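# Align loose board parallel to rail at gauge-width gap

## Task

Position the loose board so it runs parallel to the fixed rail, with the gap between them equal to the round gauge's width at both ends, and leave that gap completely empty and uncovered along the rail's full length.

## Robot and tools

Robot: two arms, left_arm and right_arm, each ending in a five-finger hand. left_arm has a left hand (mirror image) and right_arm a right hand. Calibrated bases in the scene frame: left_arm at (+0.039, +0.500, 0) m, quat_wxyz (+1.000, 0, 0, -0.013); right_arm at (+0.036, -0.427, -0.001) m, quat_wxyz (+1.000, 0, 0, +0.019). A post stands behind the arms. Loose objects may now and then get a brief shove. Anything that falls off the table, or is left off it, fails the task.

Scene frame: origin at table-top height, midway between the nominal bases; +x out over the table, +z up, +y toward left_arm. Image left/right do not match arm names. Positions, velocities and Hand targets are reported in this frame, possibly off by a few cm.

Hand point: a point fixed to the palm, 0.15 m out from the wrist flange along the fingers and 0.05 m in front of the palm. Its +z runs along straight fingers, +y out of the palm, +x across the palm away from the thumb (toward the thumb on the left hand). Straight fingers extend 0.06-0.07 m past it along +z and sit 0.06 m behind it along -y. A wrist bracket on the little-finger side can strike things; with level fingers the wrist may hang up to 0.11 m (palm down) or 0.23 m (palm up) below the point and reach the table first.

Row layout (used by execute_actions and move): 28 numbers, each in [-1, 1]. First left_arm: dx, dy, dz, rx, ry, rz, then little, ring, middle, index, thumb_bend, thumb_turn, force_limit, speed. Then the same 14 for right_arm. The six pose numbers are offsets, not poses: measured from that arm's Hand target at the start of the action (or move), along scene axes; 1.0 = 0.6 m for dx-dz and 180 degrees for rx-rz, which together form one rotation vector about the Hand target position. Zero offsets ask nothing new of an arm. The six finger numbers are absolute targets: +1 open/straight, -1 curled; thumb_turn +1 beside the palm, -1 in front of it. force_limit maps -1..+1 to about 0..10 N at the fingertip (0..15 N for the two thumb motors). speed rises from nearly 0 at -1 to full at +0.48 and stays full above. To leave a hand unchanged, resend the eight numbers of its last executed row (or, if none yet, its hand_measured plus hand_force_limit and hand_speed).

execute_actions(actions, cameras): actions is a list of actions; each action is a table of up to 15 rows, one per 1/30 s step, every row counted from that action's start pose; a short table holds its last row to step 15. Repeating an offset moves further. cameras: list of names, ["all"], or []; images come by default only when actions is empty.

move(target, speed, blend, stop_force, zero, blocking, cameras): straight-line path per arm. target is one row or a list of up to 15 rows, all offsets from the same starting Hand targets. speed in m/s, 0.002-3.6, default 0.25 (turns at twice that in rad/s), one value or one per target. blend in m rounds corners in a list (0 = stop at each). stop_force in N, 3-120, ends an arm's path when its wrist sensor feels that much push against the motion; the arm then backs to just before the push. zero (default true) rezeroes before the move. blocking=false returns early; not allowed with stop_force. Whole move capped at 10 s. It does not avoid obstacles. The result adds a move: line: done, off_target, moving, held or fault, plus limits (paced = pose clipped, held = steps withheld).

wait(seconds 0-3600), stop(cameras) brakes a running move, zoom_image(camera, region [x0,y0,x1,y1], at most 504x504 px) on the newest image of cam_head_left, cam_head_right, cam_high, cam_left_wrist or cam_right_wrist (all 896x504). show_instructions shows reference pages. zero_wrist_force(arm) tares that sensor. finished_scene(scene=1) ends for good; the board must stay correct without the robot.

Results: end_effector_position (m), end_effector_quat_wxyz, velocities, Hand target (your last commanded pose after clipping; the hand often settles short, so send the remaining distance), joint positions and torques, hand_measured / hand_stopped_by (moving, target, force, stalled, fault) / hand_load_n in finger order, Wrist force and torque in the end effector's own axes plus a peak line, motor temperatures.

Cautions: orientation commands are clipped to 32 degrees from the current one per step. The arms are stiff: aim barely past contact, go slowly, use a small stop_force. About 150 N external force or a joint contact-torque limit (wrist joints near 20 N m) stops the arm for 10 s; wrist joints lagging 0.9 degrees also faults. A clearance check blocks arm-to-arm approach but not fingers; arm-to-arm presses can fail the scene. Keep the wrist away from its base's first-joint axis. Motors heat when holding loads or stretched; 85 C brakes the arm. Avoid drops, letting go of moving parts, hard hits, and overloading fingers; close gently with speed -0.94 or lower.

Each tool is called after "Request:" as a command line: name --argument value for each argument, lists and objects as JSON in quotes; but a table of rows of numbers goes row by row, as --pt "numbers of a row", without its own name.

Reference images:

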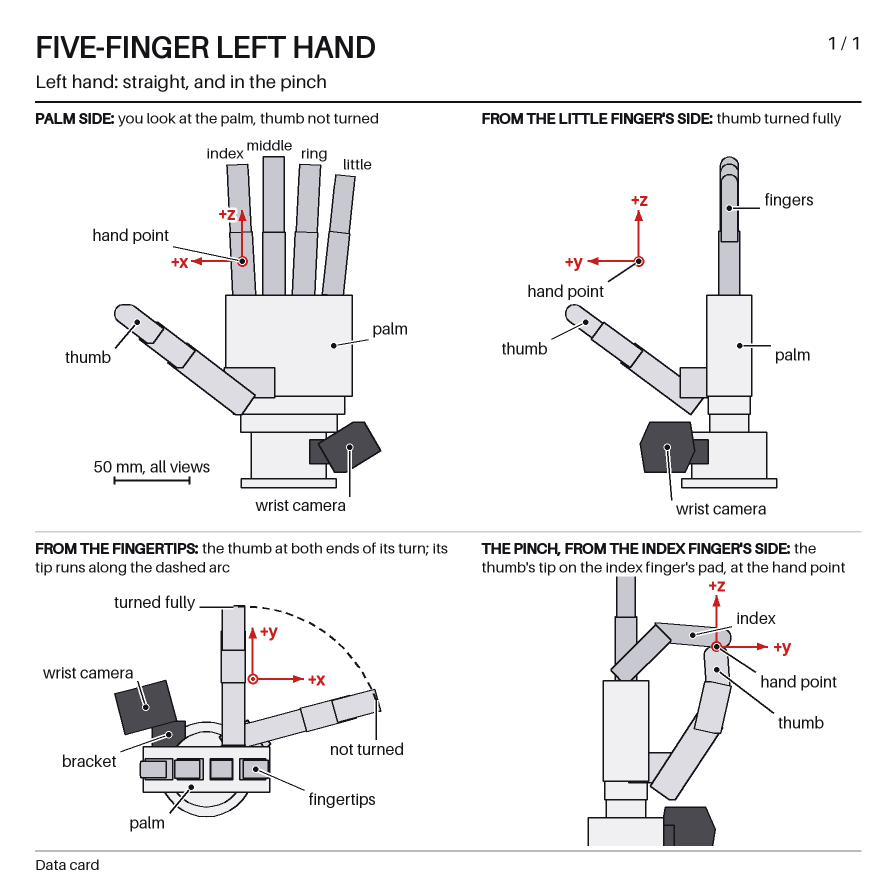

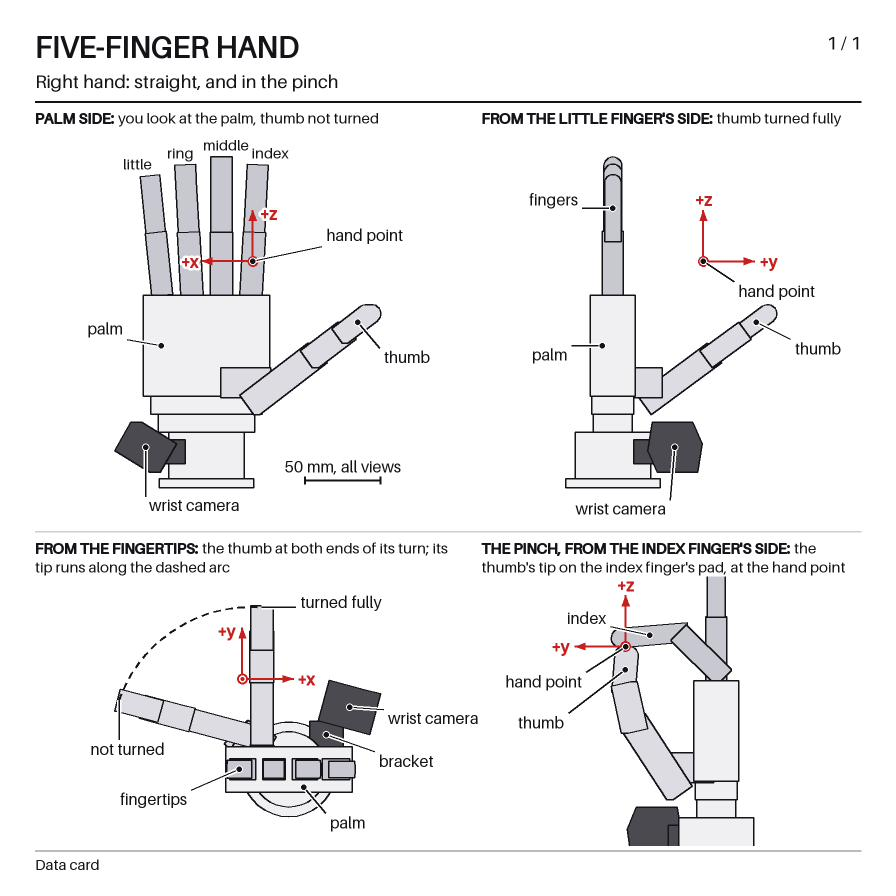

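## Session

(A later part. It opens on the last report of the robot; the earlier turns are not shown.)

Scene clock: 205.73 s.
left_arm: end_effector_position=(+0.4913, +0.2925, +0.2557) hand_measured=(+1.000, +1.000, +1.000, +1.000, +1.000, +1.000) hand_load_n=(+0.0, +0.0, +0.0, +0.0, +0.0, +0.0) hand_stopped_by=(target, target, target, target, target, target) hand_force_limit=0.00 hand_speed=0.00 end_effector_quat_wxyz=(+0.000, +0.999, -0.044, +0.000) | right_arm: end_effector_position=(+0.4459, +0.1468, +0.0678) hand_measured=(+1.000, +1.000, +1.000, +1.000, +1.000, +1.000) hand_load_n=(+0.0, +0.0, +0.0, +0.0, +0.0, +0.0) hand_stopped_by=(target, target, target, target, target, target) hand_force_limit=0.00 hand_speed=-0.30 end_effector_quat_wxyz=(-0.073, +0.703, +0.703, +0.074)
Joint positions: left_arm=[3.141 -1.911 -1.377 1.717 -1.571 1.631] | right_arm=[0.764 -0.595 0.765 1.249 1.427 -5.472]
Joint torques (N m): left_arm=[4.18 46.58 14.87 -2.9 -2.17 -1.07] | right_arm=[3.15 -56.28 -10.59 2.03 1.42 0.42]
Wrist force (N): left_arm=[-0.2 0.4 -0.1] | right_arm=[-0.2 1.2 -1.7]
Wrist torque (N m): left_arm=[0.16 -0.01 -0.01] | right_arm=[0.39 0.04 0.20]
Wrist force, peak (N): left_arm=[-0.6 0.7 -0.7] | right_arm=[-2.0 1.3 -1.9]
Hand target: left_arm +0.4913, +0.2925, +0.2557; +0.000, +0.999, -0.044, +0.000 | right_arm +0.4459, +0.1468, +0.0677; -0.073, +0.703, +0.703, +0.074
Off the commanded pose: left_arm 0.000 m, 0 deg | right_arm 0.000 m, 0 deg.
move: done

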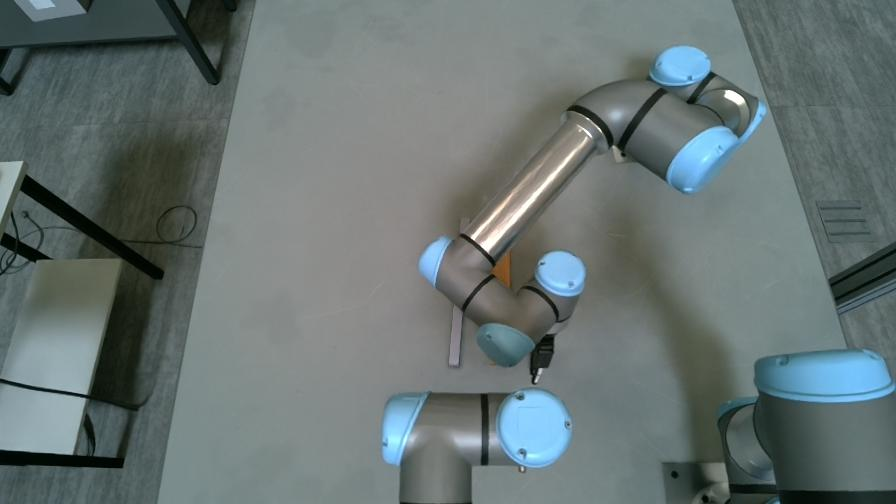

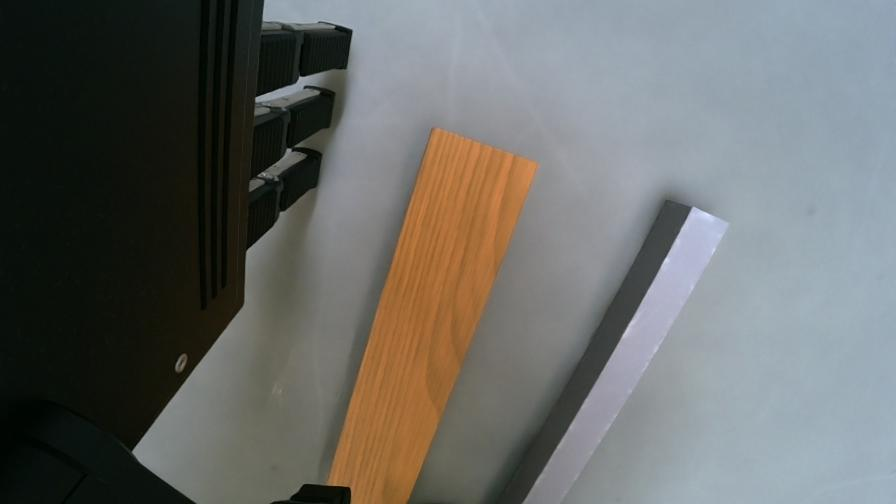

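Request:
move --target '[0,0,0,0,0,0, 1,1,1,1,1,1,0,0.0, 0.0848,0,0,0,0,0, 1,1,1,1,1,1,0,-0.3]' --speed 0.02 --stop_force 4

Request:
move --pt "0 0 0 0 0 0 1 1 1 1 1 1 0 0.0 -0.05 0 0 0 0 0 1 1 1 1 1 1 0 -0.3" --pt "0 0 0 0 0 0 1 1 1 1 1 1 0 0.0 -0.2 -0.63 0.1 0 0 0 1 1 1 1 1 1 0 -0.3" --speed 0.2 --blend 0.01 --cameras '["cam_high","cam_right_wrist"]'

Request:
zoom_image --camera "cam_high" --region '[450, 210, 530, 290]'

Request:
zoom_image --camera "cam_high" --region '[440, 300, 520, 380]'

Scene clock: 210.17 s.
left_arm: end_effector_position=(+0.4913, +0.2925, +0.2557) hand_measured=(+1.000, +1.000, +1.000, +1.000, +1.000, +1.000) hand_load_n=(+0.0, +0.0, +0.0, +0.0, -0.5, +0.0) hand_stopped_by=(target, target, target, target, target, target) hand_force_limit=0.00 hand_speed=0.00 end_effector_quat_wxyz=(+0.000, +0.999, -0.044, +0.000) | right_arm: end_effector_position=(+0.4968, +0.1468, +0.0677) hand_measured=(+1.000, +1.000, +1.000, +1.000, +1.000, +1.000) hand_load_n=(+0.0, +0.0, +0.0, +0.0, +0.5, +0.0) hand_stopped_by=(target, target, target, target, target, target) hand_force_limit=0.00 hand_speed=-0.30 end_effector_quat_wxyz=(-0.073, +0.703, +0.703, +0.074)
Joint positions: left_arm=[3.141 -1.911 -1.377 1.717 -1.571 1.631] | right_arm=[0.709 -0.483 0.55 1.36 1.419 -5.526]
Joint torques (N m): left_arm=[4.92 46.03 16.11 -2.64 -2.11 -1.34] | right_arm=[7.39 -72.33 -9.92 -0.72 1.37 0.75]
Wrist force (N): left_arm=[-0.1 0.6 -0.5] | right_arm=[-0.4 1.6 -1.6]
Wrist torque (N m): left_arm=[0.21 -0.04 -0.01] | right_arm=[0.49 0.08 0.22]
Wrist force, peak (N): left_arm=[-0.4 0.9 -0.5] | right_arm=[-0.2 1.9 -1.9]
Hand target: left_arm +0.4913, +0.2925, +0.2557; +0.000, +0.999, -0.044, +0.000 | right_arm +0.4968, +0.1468, +0.0677; -0.073, +0.703, +0.703, +0.074
Off the commanded pose: left_arm 0.000 m, 0 deg | right_arm 0.000 m, 0 deg.
move: done

Scene clock: 212.77 s.
left_arm: end_effector_position=(+0.4913, +0.2925, +0.2557) hand_measured=(+1.000, +1.000, +1.000, +1.000, +1.000, +1.000) hand_load_n=(+0.0, +0.0, +0.0, +0.0, +0.0, +0.0) hand_stopped_by=(target, target, target, target, target, target) hand_force_limit=0.00 hand_speed=0.00 end_effector_quat_wxyz=(+0.000, +0.999, -0.044, +0.000) | right_arm: end_effector_position=(+0.3769, -0.2311, +0.1277) hand_measured=(+1.000, +1.000, +1.000, +1.000, +1.000, +1.000) hand_load_n=(+0.0, +0.0, +0.0, +0.0, +0.0, +0.0) hand_stopped_by=(target, target, target, target, target, target) hand_force_limit=0.00 hand_speed=-0.30 end_effector_quat_wxyz=(-0.073, +0.703, +0.703, +0.074)
Joint positions: left_arm=[3.141 -1.911 -1.377 1.717 -1.571 1.631] | right_arm=[0.103 -1.418 1.954 1.005 1.364 -6.14]
Joint torques (N m): left_arm=[5.25 45.96 15.35 -2.42 -2.27 -1.11] | right_arm=[-7.18 -28.6 -8.77 -0.68 1.66 -0.92]
Wrist force (N): left_arm=[-0.3 0.5 -0.5] | right_arm=[-0.4 1.4 -1.5]
Wrist torque (N m): left_arm=[0.19 -0.01 -0.02] | right_arm=[0.38 0.10 0.19]
Wrist force, peak (N): left_arm=[-0.3 1.0 -0.3] | right_arm=[-0.3 3.7 -1.5]
Hand target: left_arm +0.4913, +0.2925, +0.2557; +0.000, +0.999, -0.044, +0.000 | right_arm +0.3768, -0.2312, +0.1277; -0.073, +0.703, +0.703, +0.074
Off the commanded pose: left_arm 0.000 m, 0 deg | right_arm 0.000 m, 0 deg.
move: done

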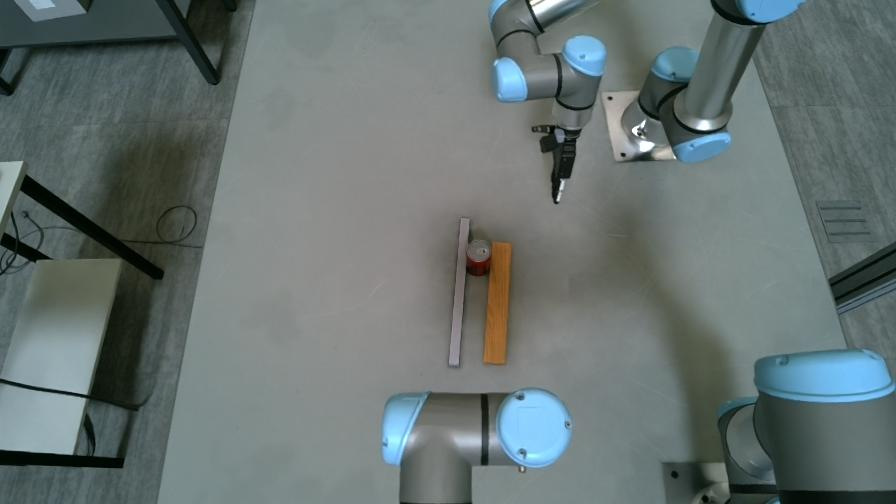

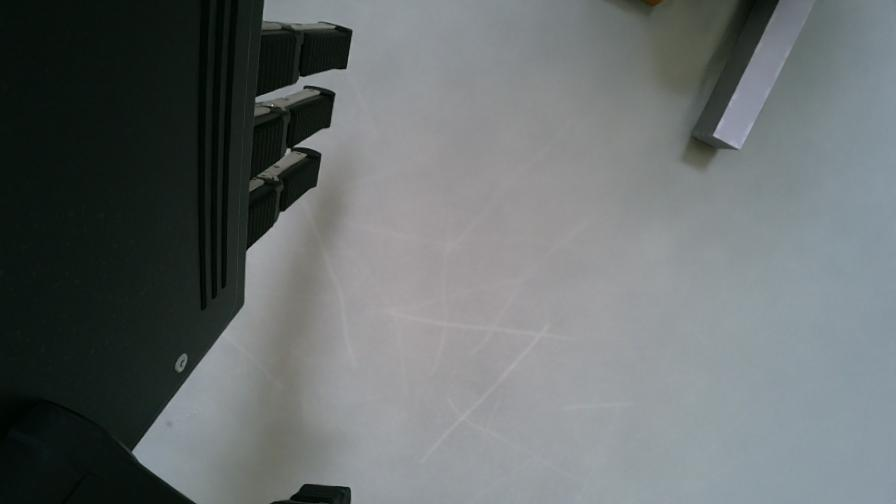

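Scaled by 6.300 from the camera's image (finer frame: 1280x720).

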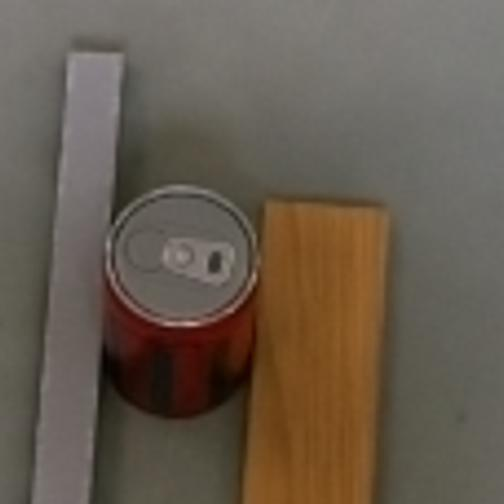

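Scaled by 6.300 from the camera's image (finer frame: 1280x720).

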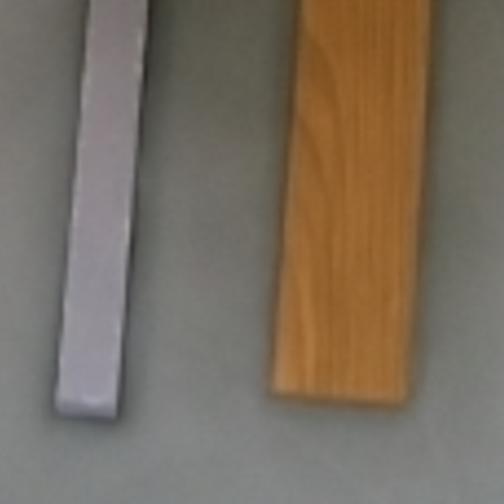

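Request:
move --pt "0 0 0 0 0 0 1 1 1 1 1 1 0 0.0 0.1 0.247 0 0 0 0 1 1 1 1 1 1 0 -0.3" --pt "0 0 0 0 0 0 1 1 1 1 1 1 0 0.0 0.13 0.247 -0.1 0 0 0 1 1 1 1 1 1 0 -0.3" --speed 0.2 --blend 0.02

Request:
move --target '[0,0,0,0,0,0, 1,1,1,1,1,1,0,0.0, 0.0322,0,0,0,0,0, 1,1,1,1,1,1,0,-0.3]' --speed 0.01 --stop_force 4

Request:
move --pt "0 0 0 0 0 0 1 1 1 1 1 1 0 0.0 -0.05 0 0 0 0 0 1 1 1 1 1 1 0 -0.3" --pt "0 0 0 0 0 0 1 1 1 1 1 1 0 0.0 -0.15 -0.25 0.1 0 0 0 1 1 1 1 1 1 0 -0.3" --speed 0.2 --blend 0.01 --cameras '["cam_high"]'

Request:
zoom_image --camera "cam_high" --region '[450, 210, 530, 290]'

Request:
zoom_image --camera "cam_high" --region '[440, 300, 520, 380]'

Scene clock: 217.80 s.
left_arm: end_effector_position=(+0.4913, +0.2925, +0.2557) hand_measured=(+1.000, +1.000, +1.000, +1.000, +1.000, +1.000) hand_load_n=(+0.0, +0.0, +0.0, +0.0, +0.0, +0.0) hand_stopped_by=(target, target, target, target, target, target) hand_force_limit=0.00 hand_speed=0.00 end_effector_quat_wxyz=(+0.000, +0.999, -0.044, +0.000) | right_arm: end_effector_position=(+0.4548, -0.0830, +0.0677) hand_measured=(+1.000, +1.000, +1.000, +1.000, +1.000, +1.000) hand_load_n=(+0.0, +0.0, +0.0, +0.0, +0.0, +0.0) hand_stopped_by=(target, target, target, target, target, target) hand_force_limit=0.00 hand_speed=-0.30 end_effector_quat_wxyz=(-0.073, +0.703, +0.703, +0.074)
Joint positions: left_arm=[3.141 -1.911 -1.377 1.717 -1.571 1.631] | right_arm=[0.415 -1.019 1.542 0.955 1.384 -5.822]
Joint torques (N m): left_arm=[4.18 46.17 16.12 -2.47 -2.1 -1.11] | right_arm=[6.54 -34.17 -24.15 0.96 -1.19 0.41]
Wrist force (N): left_arm=[-0.3 0.7 -0.3] | right_arm=[-0.3 1.6 -0.9]
Wrist torque (N m): left_arm=[0.20 0.00 -0.03] | right_arm=[0.44 0.06 0.18]
Wrist force, peak (N): left_arm=[-0.6 0.8 -0.6] | right_arm=[-1.9 0.6 -1.9]
Hand target: left_arm +0.4913, +0.2925, +0.2557; +0.000, +0.999, -0.044, +0.000 | right_arm +0.4548, -0.0830, +0.0677; -0.073, +0.703, +0.703, +0.074
Off the commanded pose: left_arm 0.000 m, 0 deg | right_arm 0.000 m, 0 deg.
move: done

Scene clock: 220.93 s.
left_arm: end_effector_position=(+0.4913, +0.2925, +0.2557) hand_measured=(+1.000, +1.000, +1.000, +1.000, +1.000, +1.000) hand_load_n=(+0.0, +0.0, +0.0, +0.0, +0.0, +0.0) hand_stopped_by=(target, target, target, target, target, target) hand_force_limit=0.00 hand_speed=0.00 end_effector_quat_wxyz=(+0.000, +0.999, -0.044, +0.000) | right_arm: end_effector_position=(+0.4741, -0.0830, +0.0677) hand_measured=(+1.000, +1.000, +1.000, +1.000, +1.000, +1.000) hand_load_n=(+0.0, +0.0, +0.5, +0.0, +0.0, +0.0) hand_stopped_by=(target, target, target, target, target, target) hand_force_limit=0.00 hand_speed=-0.30 end_effector_quat_wxyz=(-0.073, +0.703, +0.703, +0.074)
Joint positions: left_arm=[3.141 -1.911 -1.377 1.717 -1.571 1.631] | right_arm=[0.397 -0.988 1.49 0.978 1.382 -5.84]
Joint torques (N m): left_arm=[3.75 45.54 15.5 -2.31 -2.02 -1.19] | right_arm=[5.18 -55.19 -7.59 -0.77 -0.71 1.06]
Wrist force (N): left_arm=[-0.4 0.6 -0.4] | right_arm=[-0.5 0.5 -0.7]
Wrist torque (N m): left_arm=[0.19 0.00 -0.03] | right_arm=[0.40 0.10 0.15]
Wrist force, peak (N): left_arm=[-0.5 0.9 -0.4] | right_arm=[-0.4 1.6 -1.1]
Hand target: left_arm +0.4913, +0.2925, +0.2557; +0.000, +0.999, -0.044, +0.000 | right_arm +0.4741, -0.0830, +0.0677; -0.073, +0.703, +0.703, +0.074
Off the commanded pose: left_arm 0.000 m, 0 deg | right_arm 0.000 m, 0 deg.
move: done

Scene clock: 222.43 s.
left_arm: end_effector_position=(+0.4913, +0.2925, +0.2557) hand_measured=(+1.000, +1.000, +1.000, +1.000, +1.000, +1.000) hand_load_n=(+0.0, +0.0, +0.0, +0.0, +0.0, +0.0) hand_stopped_by=(target, target, target, target, target, target) hand_force_limit=0.00 hand_speed=0.00 end_effector_quat_wxyz=(+0.000, +0.999, -0.044, +0.000) | right_arm: end_effector_position=(+0.3842, -0.2329, +0.1276) hand_measured=(+1.000, +1.000, +1.000, +1.000, +1.000, +1.000) hand_load_n=(+0.0, +0.0, +0.0, +0.0, +0.0, +0.0) hand_stopped_by=(target, target, target, target, target, target) hand_force_limit=0.00 hand_speed=-0.30 end_effector_quat_wxyz=(-0.073, +0.703, +0.703, +0.074)
Joint positions: left_arm=[3.141 -1.911 -1.377 1.717 -1.571 1.631] | right_arm=[0.094 -1.406 1.939 1.009 1.364 -6.149]
Joint torques (N m): left_arm=[3.39 45.38 14.82 -2.19 -1.96 -1.13] | right_arm=[-7.05 -35.49 -10.76 0.28 1.63 -0.86]
Wrist force (N): left_arm=[-0.5 0.8 -0.5] | right_arm=[-0.1 1.4 -1.5]
Wrist torque (N m): left_arm=[0.23 0.02 -0.04] | right_arm=[0.38 0.07 0.20]
Wrist force, peak (N): left_arm=[-0.4 0.9 -0.2] | right_arm=[-0.7 3.7 -0.8]
Hand target: left_arm +0.4913, +0.2925, +0.2557; +0.000, +0.999, -0.044, +0.000 | right_arm +0.3841, -0.2330, +0.1277; -0.073, +0.703, +0.703, +0.074
Off the commanded pose: left_arm 0.000 m, 0 deg | right_arm 0.000 m, 0 deg.
move: done

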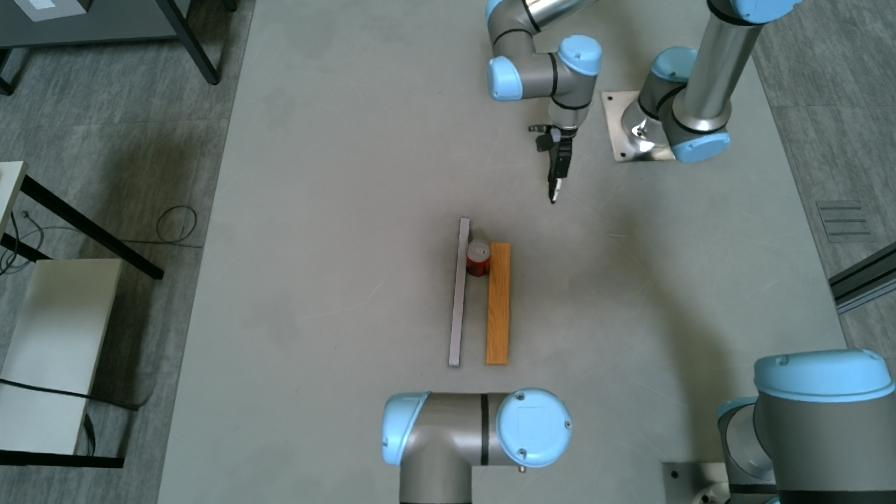

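Scaled by 6.300 from the camera's image (finer frame: 1280x720).

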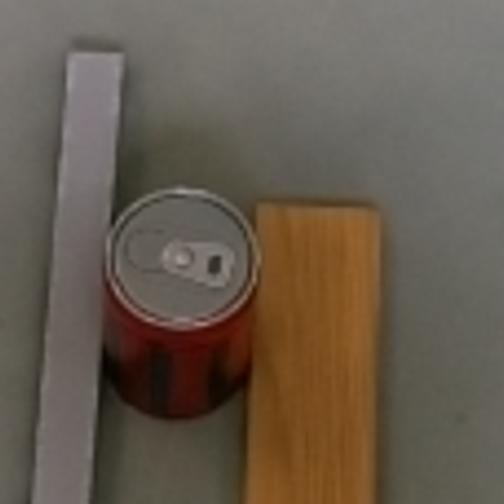

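Scaled by 6.300 from the camera's image (finer frame: 1280x720).

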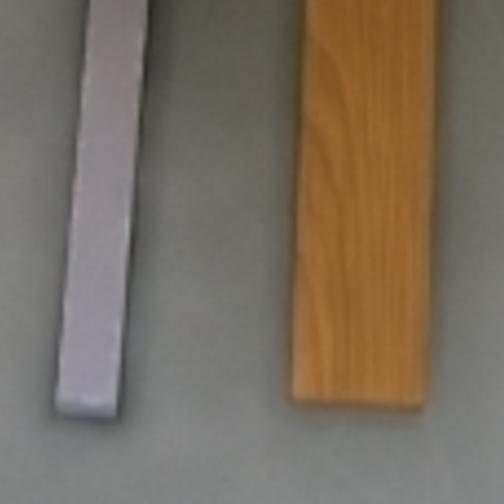

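Request:
move --pt "0 0 0 0 0 0 1 1 1 1 1 1 0 0.0 0.06 0.63 0 0 0 0 1 1 1 1 1 1 0 -0.3" --pt "0 0 0 0 0 0 1 1 1 1 1 1 0 0.0 0.15 0.633 -0.1 0 0 0 1 1 1 1 1 1 0 -0.3" --speed 0.2 --blend 0.02

Request:
move --target '[0,0,0,0,0,0, 1,1,1,1,1,1,0,0.0, 0.0333,0,0,0,0,0, 1,1,1,1,1,1,0,-0.3]' --speed 0.01 --stop_force 4

Request:
move --pt "0 0 0 0 0 0 1 1 1 1 1 1 0 0.0 -0.05 0 0 0 0 0 1 1 1 1 1 1 0 -0.3" --pt "0 0 0 0 0 0 1 1 1 1 1 1 0 0.0 -0.07 -0.316 0 0 0 0 1 1 1 1 1 1 0 -0.3" --speed 0.2 --blend 0.01

Request:
move --target '[0,0,0,0,0,0, 1,1,1,1,1,1,0,0.0, 0.06,0,0,0,0,0, 1,1,1,1,1,1,0,-0.3]' --speed 0.008 --stop_force 3 --cameras '["cam_high","cam_right_wrist"]'

Scene clock: 227.03 s.
left_arm: end_effector_position=(+0.4913, +0.2925, +0.2557) hand_measured=(+1.000, +1.000, +1.000, +1.000, +1.000, +1.000) hand_load_n=(+0.0, +0.0, +0.0, +0.0, +0.0, +0.0) hand_stopped_by=(target, target, target, target, target, target) hand_force_limit=0.00 hand_speed=0.00 end_effector_quat_wxyz=(+0.000, +0.999, -0.044, +0.000) | right_arm: end_effector_position=(+0.4740, +0.1468, +0.0677) hand_measured=(+1.000, +1.000, +1.000, +1.000, +1.000, +1.000) hand_load_n=(+0.0, +0.0, +0.0, +0.0, +0.0, +0.0) hand_stopped_by=(target, target, target, target, target, target) hand_force_limit=0.00 hand_speed=-0.30 end_effector_quat_wxyz=(-0.073, +0.703, +0.703, +0.074)
Joint positions: left_arm=[3.141 -1.911 -1.377 1.717 -1.571 1.631] | right_arm=[0.733 -0.538 0.657 1.305 1.422 -5.502]
Joint torques (N m): left_arm=[2.87 45.3 14.79 -1.75 -2.19 -1.15] | right_arm=[-4.15 -51.9 -19.39 -0.22 1.47 -1.26]
Wrist force (N): left_arm=[-0.4 0.6 -0.2] | right_arm=[-0.3 1.2 -1.6]
Wrist torque (N m): left_arm=[0.19 0.00 -0.03] | right_arm=[0.37 0.06 0.20]
Wrist force, peak (N): left_arm=[-0.6 0.9 -0.5] | right_arm=[-2.2 1.2 -1.8]
Hand target: left_arm +0.4913, +0.2925, +0.2557; +0.000, +0.999, -0.044, +0.000 | right_arm +0.4741, +0.1468, +0.0677; -0.073, +0.703, +0.703, +0.074
Off the commanded pose: left_arm 0.000 m, 0 deg | right_arm 0.000 m, 0 deg.
move: done

Scene clock: 230.20 s.
left_arm: end_effector_position=(+0.4913, +0.2925, +0.2557) hand_measured=(+1.000, +1.000, +1.000, +1.000, +1.000, +1.000) hand_load_n=(+0.0, +0.0, +0.0, +0.0, +0.0, +0.0) hand_stopped_by=(target, target, target, target, target, target) hand_force_limit=0.00 hand_speed=0.00 end_effector_quat_wxyz=(+0.000, +0.999, -0.044, +0.000) | right_arm: end_effector_position=(+0.4941, +0.1468, +0.0677) hand_measured=(+1.000, +1.000, +1.000, +1.000, +1.000, +1.000) hand_load_n=(+0.0, +0.0, +0.0, +0.0, +0.0, +0.0) hand_stopped_by=(target, target, target, target, target, target) hand_force_limit=0.00 hand_speed=-0.30 end_effector_quat_wxyz=(-0.073, +0.703, +0.703, +0.074)
Joint positions: left_arm=[3.141 -1.911 -1.377 1.717 -1.571 1.631] | right_arm=[0.712 -0.49 0.564 1.353 1.419 -5.523]
Joint torques (N m): left_arm=[3.25 45.76 14.52 -2.06 -2.12 -1.03] | right_arm=[5.85 -71.41 -11.44 -0.75 0.07 0.62]
Wrist force (N): left_arm=[-0.3 0.8 -0.4] | right_arm=[-0.2 1.5 -1.6]
Wrist torque (N m): left_arm=[0.23 -0.02 -0.03] | right_arm=[0.47 0.05 0.23]
Wrist force, peak (N): left_arm=[-0.5 0.8 -0.4] | right_arm=[-0.1 1.6 -1.9]
Hand target: left_arm +0.4913, +0.2925, +0.2557; +0.000, +0.999, -0.044, +0.000 | right_arm +0.4941, +0.1468, +0.0677; -0.073, +0.703, +0.703, +0.074
Off the commanded pose: left_arm 0.000 m, 0 deg | right_arm 0.000 m, 0 deg.
move: done

Scene clock: 231.80 s.
left_arm: end_effector_position=(+0.4913, +0.2925, +0.2557) hand_measured=(+1.000, +1.000, +1.000, +1.000, +1.000, +1.000) hand_load_n=(+0.0, +0.0, +0.0, +0.0, +0.0, +0.0) hand_stopped_by=(target, target, target, target, target, target) hand_force_limit=0.00 hand_speed=0.00 end_effector_quat_wxyz=(+0.000, +0.999, -0.044, +0.000) | right_arm: end_effector_position=(+0.4521, -0.0427, +0.0677) hand_measured=(+1.000, +1.000, +1.000, +1.000, +1.000, +1.000) hand_load_n=(+0.0, +0.0, +0.0, +0.0, +0.0, +0.0) hand_stopped_by=(target, target, target, target, target, target) hand_force_limit=0.00 hand_speed=-0.30 end_effector_quat_wxyz=(-0.073, +0.703, +0.703, +0.074)
Joint positions: left_arm=[3.141 -1.911 -1.377 1.717 -1.571 1.631] | right_arm=[0.492 -0.965 1.448 0.981 1.391 -5.744]
Joint torques (N m): left_arm=[3.35 45.22 14.87 -1.56 -1.98 -1.24] | right_arm=[-7.2 -44.26 -7.81 4.45 1.53 -1.13]
Wrist force (N): left_arm=[-0.3 0.7 -0.2] | right_arm=[-0.3 1.4 -1.3]
Wrist torque (N m): left_arm=[0.21 -0.01 -0.02] | right_arm=[0.43 0.08 0.16]
Wrist force, peak (N): left_arm=[-0.5 0.7 -0.6] | right_arm=[-0.3 3.6 -1.5]
Hand target: left_arm +0.4913, +0.2925, +0.2557; +0.000, +0.999, -0.044, +0.000 | right_arm +0.4521, -0.0428, +0.0677; -0.073, +0.703, +0.703, +0.074
Off the commanded pose: left_arm 0.000 m, 0 deg | right_arm 0.000 m, 0 deg.
move: done

Scene clock: 236.00 s.
left_arm: end_effector_position=(+0.4913, +0.2925, +0.2557) hand_measured=(+1.000, +1.000, +1.000, +1.000, +1.000, +1.000) hand_load_n=(+0.0, +0.0, +0.0, +0.0, +0.0, +0.0) hand_stopped_by=(target, target, target, target, target, target) hand_force_limit=0.00 hand_speed=0.00 end_effector_quat_wxyz=(+0.000, +0.999, -0.044, +0.000) | right_arm: end_effector_position=(+0.4774, -0.0428, +0.0677) hand_measured=(+1.000, +1.000, +1.000, +1.000, +1.000, +1.000) hand_load_n=(+0.0, +0.0, +0.0, +0.5, +0.0, +0.0) hand_stopped_by=(target, target, target, target, target, target) hand_force_limit=0.00 hand_speed=-0.30 end_effector_quat_wxyz=(-0.073, +0.703, +0.703, +0.074)
Joint positions: left_arm=[3.141 -1.911 -1.377 1.717 -1.571 1.631] | right_arm=[0.467 -0.925 1.38 1.013 1.389 -5.77]
Joint torques (N m): left_arm=[3.98 46.11 16.17 -1.65 -2.25 -0.96] | right_arm=[5.61 -58.29 -9.79 -0.91 1.87 1.16]
Wrist force (N): left_arm=[-0.3 0.5 -0.5] | right_arm=[-0.5 -0.8 -1.2]
Wrist torque (N m): left_arm=[0.19 -0.01 -0.03] | right_arm=[0.46 0.12 0.15]
Wrist force, peak (N): left_arm=[-0.2 0.9 -0.6] | right_arm=[-0.8 -3.3 -1.6]
Hand target: left_arm +0.4913, +0.2925, +0.2557; +0.000, +0.999, -0.044, +0.000 | right_arm +0.4774, -0.0428, +0.0677; -0.073, +0.703, +0.703, +0.074 (not the last commanded pose)
Off the commanded pose: left_arm 0.000 m, 0 deg | right_arm 0.011 m, 0 deg.
move: contact (right_arm)

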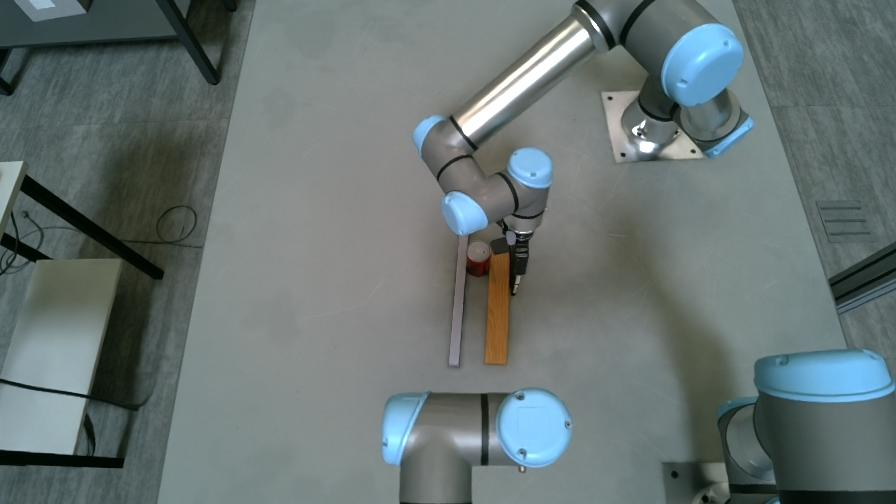

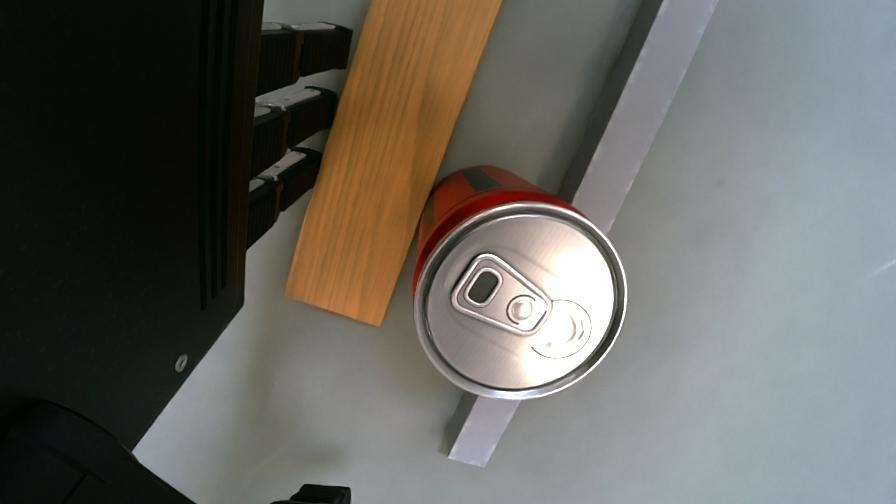

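Request:
move --pt "0 0 0 0 0 0 1 1 1 1 1 1 0 0.0 -0.05 0 0 0 0 0 1 1 1 1 1 1 0 -0.3" --pt "0 0 0 0 0 0 1 1 1 1 1 1 0 0.0 -0.18 -0.35 0.1 0 0 0 1 1 1 1 1 1 0 -0.3" --speed 0.2 --blend 0.01 --cameras '["cam_high"]'

Request:
zoom_image --camera "cam_high" --region '[450, 210, 530, 290]'

Request:
zoom_image --camera "cam_high" --region '[440, 300, 520, 380]'

Scene clock: 238.93 s.
left_arm: end_effector_position=(+0.4913, +0.2925, +0.2557) hand_measured=(+1.000, +1.000, +1.000, +1.000, +1.000, +1.000) hand_load_n=(+0.0, +0.0, +0.0, +0.0, +0.0, +0.0) hand_stopped_by=(target, target, target, target, target, target) hand_force_limit=0.00 hand_speed=0.00 end_effector_quat_wxyz=(+0.000, +0.999, -0.044, +0.000) | right_arm: end_effector_position=(+0.3695, -0.2527, +0.1277) hand_measured=(+1.000, +1.000, +1.000, +1.000, +1.000, +1.000) hand_load_n=(+0.0, +0.0, +0.5, +0.0, +0.0, +0.0) hand_stopped_by=(target, target, target, target, target, target) hand_force_limit=0.00 hand_speed=-0.30 end_effector_quat_wxyz=(-0.073, +0.703, +0.703, +0.074) end_effector_velocity=(+0.001, -0.002, +0.000) end_effector_angular_velocity=(-0.001, -0.001, +0.000)
Joint positions: left_arm=[3.141 -1.911 -1.377 1.717 -1.571 1.631] | right_arm=[0.032 -1.458 2.005 1.009 1.363 -6.212]
Joint velocities: left_arm=[within noise] | right_arm=[-0.005 -0.001 0.001 0 0.001 -0.005]
Joint torques (N m): left_arm=[2.97 44.83 15.93 -1.28 -2.05 -1.04] | right_arm=[-7.67 -31.92 -10.07 -0.03 1.48 -0.96]
Wrist force (N): left_arm=[-0.4 0.5 -0.4] | right_arm=[-0.4 1.5 -1.4]
Wrist torque (N m): left_arm=[0.19 0.00 -0.03] | right_arm=[0.39 0.10 0.21]
Wrist force, peak (N): left_arm=[-0.5 0.7 -0.5] | right_arm=[-0.6 3.3 -1.6]
Hand target: left_arm +0.4913, +0.2925, +0.2557; +0.000, +0.999, -0.044, +0.000 | right_arm +0.3694, -0.2528, +0.1277; -0.073, +0.703, +0.703, +0.074
Off the commanded pose: left_arm 0.000 m, 0 deg | right_arm 0.000 m, 0 deg.
move: done

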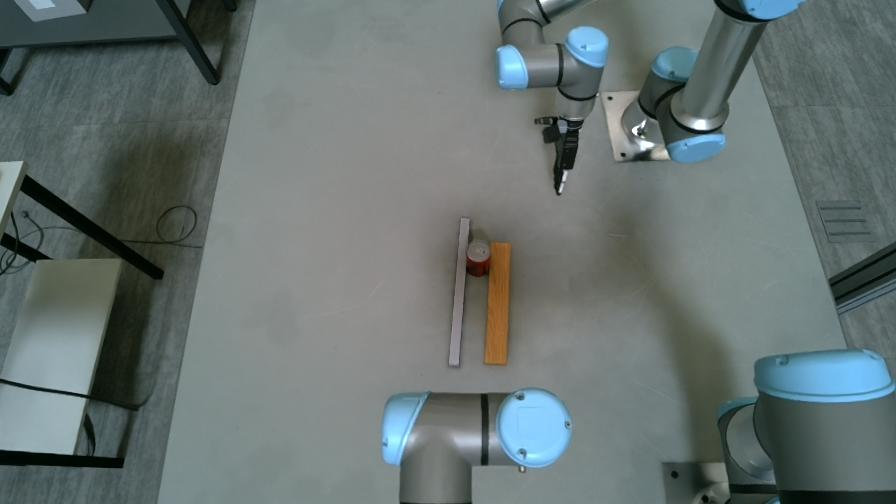

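Scaled by 6.300 from the camera's image (finer frame: 1280x720).

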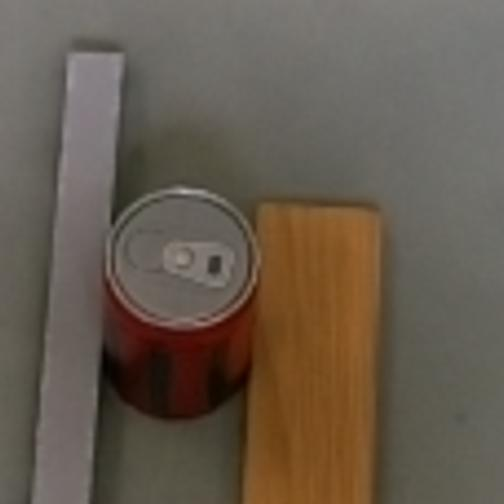

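Scaled by 6.300 from the camera's image (finer frame: 1280x720).

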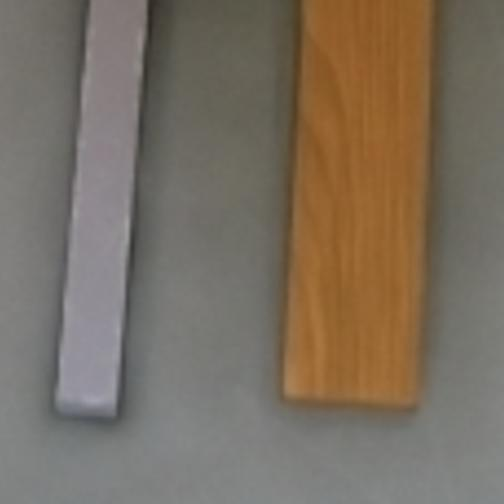

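Request:
move --pt "0 0 0 0 0 0 1 1 1 1 1 1 0 0.0 0.1 -0.5 0.25 0 0 0 1 1 1 1 1 1 0 -0.3" --speed 0.25

Request:
move --pt "0.0145 -0.437 0 0 0 0 1 1 1 1 1 1 0 0.0 0 0 0 0 0 0 1 1 1 1 1 1 0 -0.3" --pt "0.0145 -0.437 -0.25 0 0 0 1 1 1 1 1 1 0 0.0 0 0 0 0 0 0 1 1 1 1 1 1 0 -0.3" --speed 0.2 --blend 0.02 --cameras '["all"]'

Scene clock: 242.77 s.
left_arm: end_effector_position=(+0.4913, +0.2925, +0.2557) hand_measured=(+1.000, +1.000, +1.000, +1.000, +1.000, +1.000) hand_load_n=(+0.0, +0.0, +0.0, +0.0, +0.0, +0.0) hand_stopped_by=(target, target, target, target, target, target) hand_force_limit=0.00 hand_speed=0.00 end_effector_quat_wxyz=(+0.000, +0.999, -0.044, +0.000) | right_arm: end_effector_position=(+0.4298, -0.5521, +0.2776) hand_measured=(+1.000, +1.000, +1.000, +1.000, +1.000, +1.000) hand_load_n=(+0.0, +0.0, +0.0, +0.0, +0.0, +0.0) hand_stopped_by=(target, target, target, target, target, target) hand_force_limit=0.00 hand_speed=-0.30 end_effector_quat_wxyz=(-0.007, +0.855, +0.514, -0.066)
Joint positions: left_arm=[3.141 -1.911 -1.377 1.717 -1.571 1.631] | right_arm=[-0.53 -1.388 1.543 1.495 1.677 -6.283]
Joint torques (N m): left_arm=[2.87 46.16 15.64 -1.6 -2.08 -1.29] | right_arm=[4.75 -40.54 -12.53 -0.42 1.82 0.78]
Wrist force (N): left_arm=[-0.3 0.9 -0.4] | right_arm=[-1.5 1.8 -1.2]
Wrist torque (N m): left_arm=[0.24 -0.01 -0.03] | right_arm=[0.53 0.22 0.04]
Wrist force, peak (N): left_arm=[-0.4 0.7 -0.6] | right_arm=[-2.6 3.1 -2.1]
Hand target: left_arm +0.4913, +0.2925, +0.2557; +0.000, +0.999, -0.044, +0.000 | right_arm +0.4294, -0.5528, +0.2777; -0.071, +0.709, +0.698, +0.069
Off the commanded pose: left_arm 0.000 m, 0 deg | right_arm 0.001 m, 33 deg; orientation clipped.
joint sent to its limit (right arm) — joint 6 (wrist 3), lower limit. The joint targets are off in orientation, not in position.
move: off_target (right_arm); limits=paced

Scene clock: 245.30 s.
left_arm: end_effector_position=(+0.4999, +0.0303, +0.1058) hand_measured=(+1.000, +1.000, +1.000, +1.000, +1.000, +1.000) hand_load_n=(+0.0, +0.0, +0.0, +0.0, +0.0, +0.0) hand_stopped_by=(target, target, target, target, target, target) hand_force_limit=0.00 hand_speed=0.00 end_effector_quat_wxyz=(+0.000, +0.999, -0.044, +0.000) end_effector_velocity=(+0.001, +0.000, -0.002) end_effector_angular_velocity=(-0.001, -0.002, +0.001) | right_arm: end_effector_position=(+0.4298, -0.5521, +0.2777) hand_measured=(+1.000, +1.000, +1.000, +1.000, +1.000, +1.000) hand_load_n=(+0.0, +0.0, +0.0, +0.0, +0.0, +0.0) hand_stopped_by=(target, target, target, target, target, target) hand_force_limit=0.00 hand_speed=-0.30 end_effector_quat_wxyz=(-0.007, +0.855, +0.514, -0.066)
Joint positions: left_arm=[2.641 -2.363 -1.049 1.841 -1.571 1.131] | right_arm=[-0.531 -1.388 1.543 1.495 1.677 -6.283]
Joint velocities: left_arm=[0.001 -0.002 -0.001 0.005 0 0] | right_arm=[within noise]
Joint torques (N m): left_arm=[6.54 54.8 13.28 -1.15 1.92 -1.1] | right_arm=[-7.19 -39.26 -11.08 0.1 -1.19 0.82]
Wrist force (N): left_arm=[-0.7 0.8 -0.3] | right_arm=[-1.3 1.8 -1.2]
Wrist torque (N m): left_arm=[0.26 0.05 0.04] | right_arm=[0.53 0.20 0.05]
Wrist force, peak (N): left_arm=[-0.8 2.0 -1.8] | right_arm=[-1.5 2.1 -1.2]
Hand target: left_arm +0.5000, +0.0303, +0.1057; +0.000, +0.999, -0.044, +0.000 | right_arm +0.4294, -0.5528, +0.2777; -0.071, +0.709, +0.698, +0.069
Off the commanded pose: left_arm 0.000 m, 0 deg | right_arm 0.001 m, 32 deg.
joint sent to its limit (right arm) — joint 6 (wrist 3), lower limit. The joint targets are off in orientation, not in position.
move: done; limits=paced

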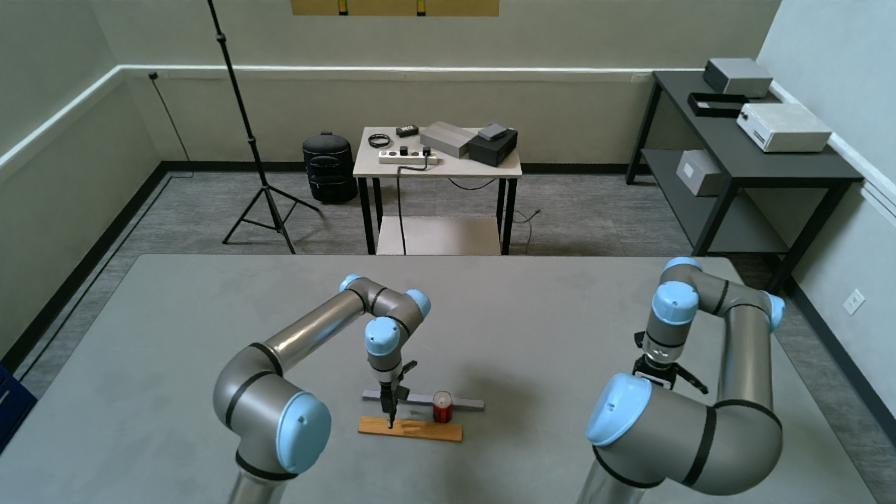

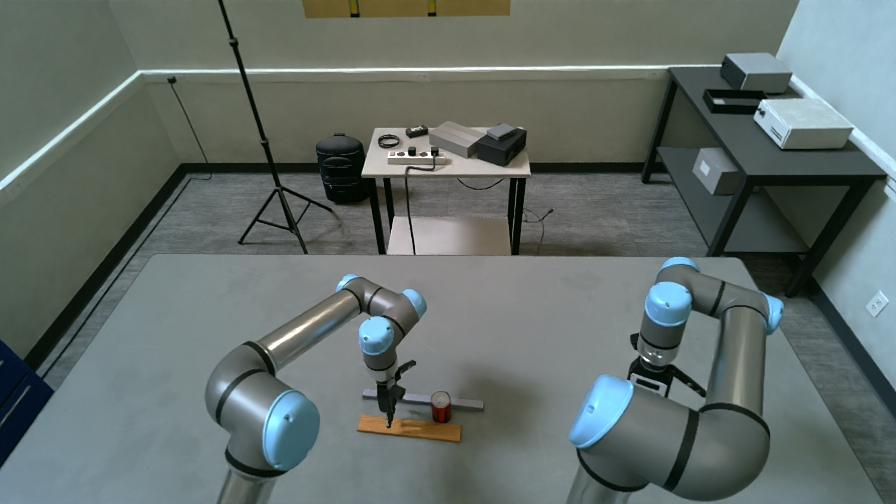

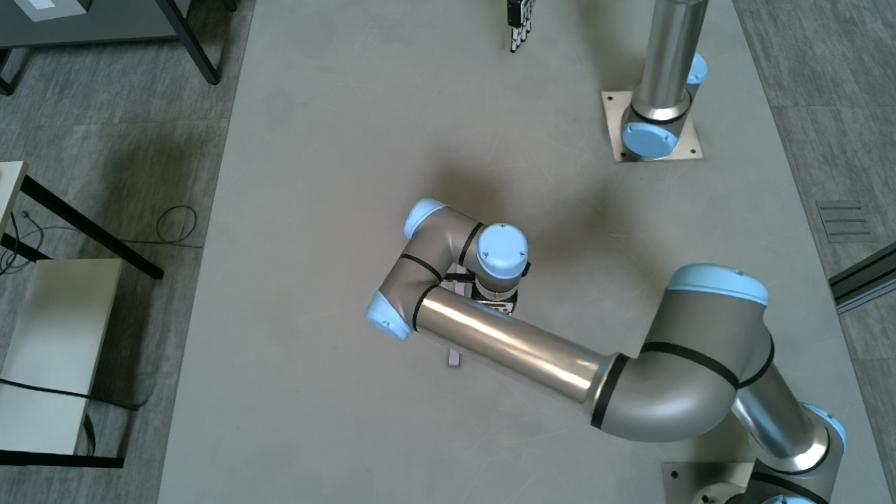

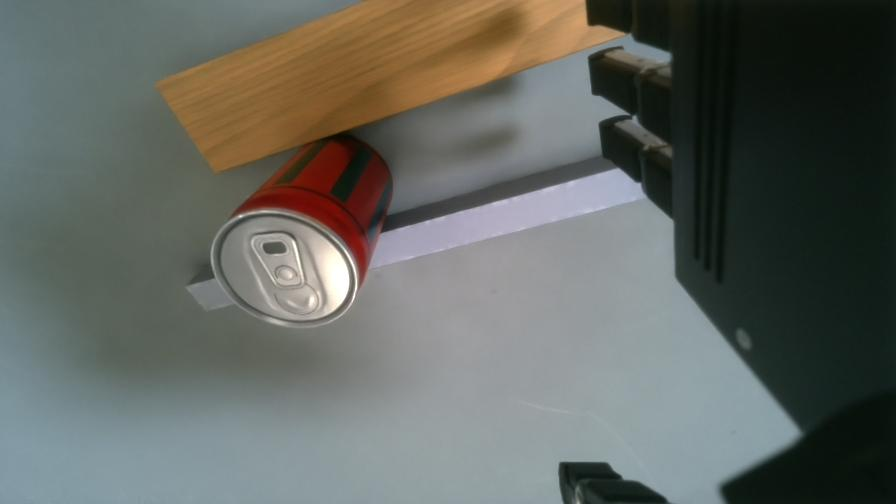

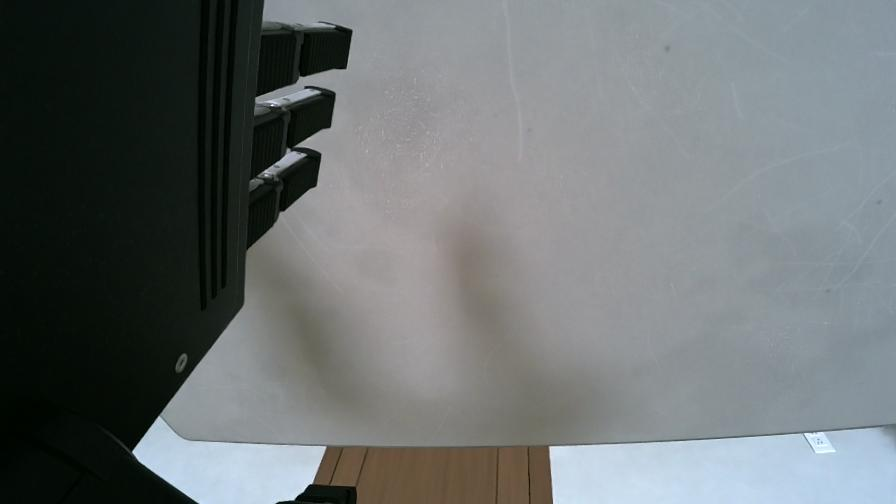

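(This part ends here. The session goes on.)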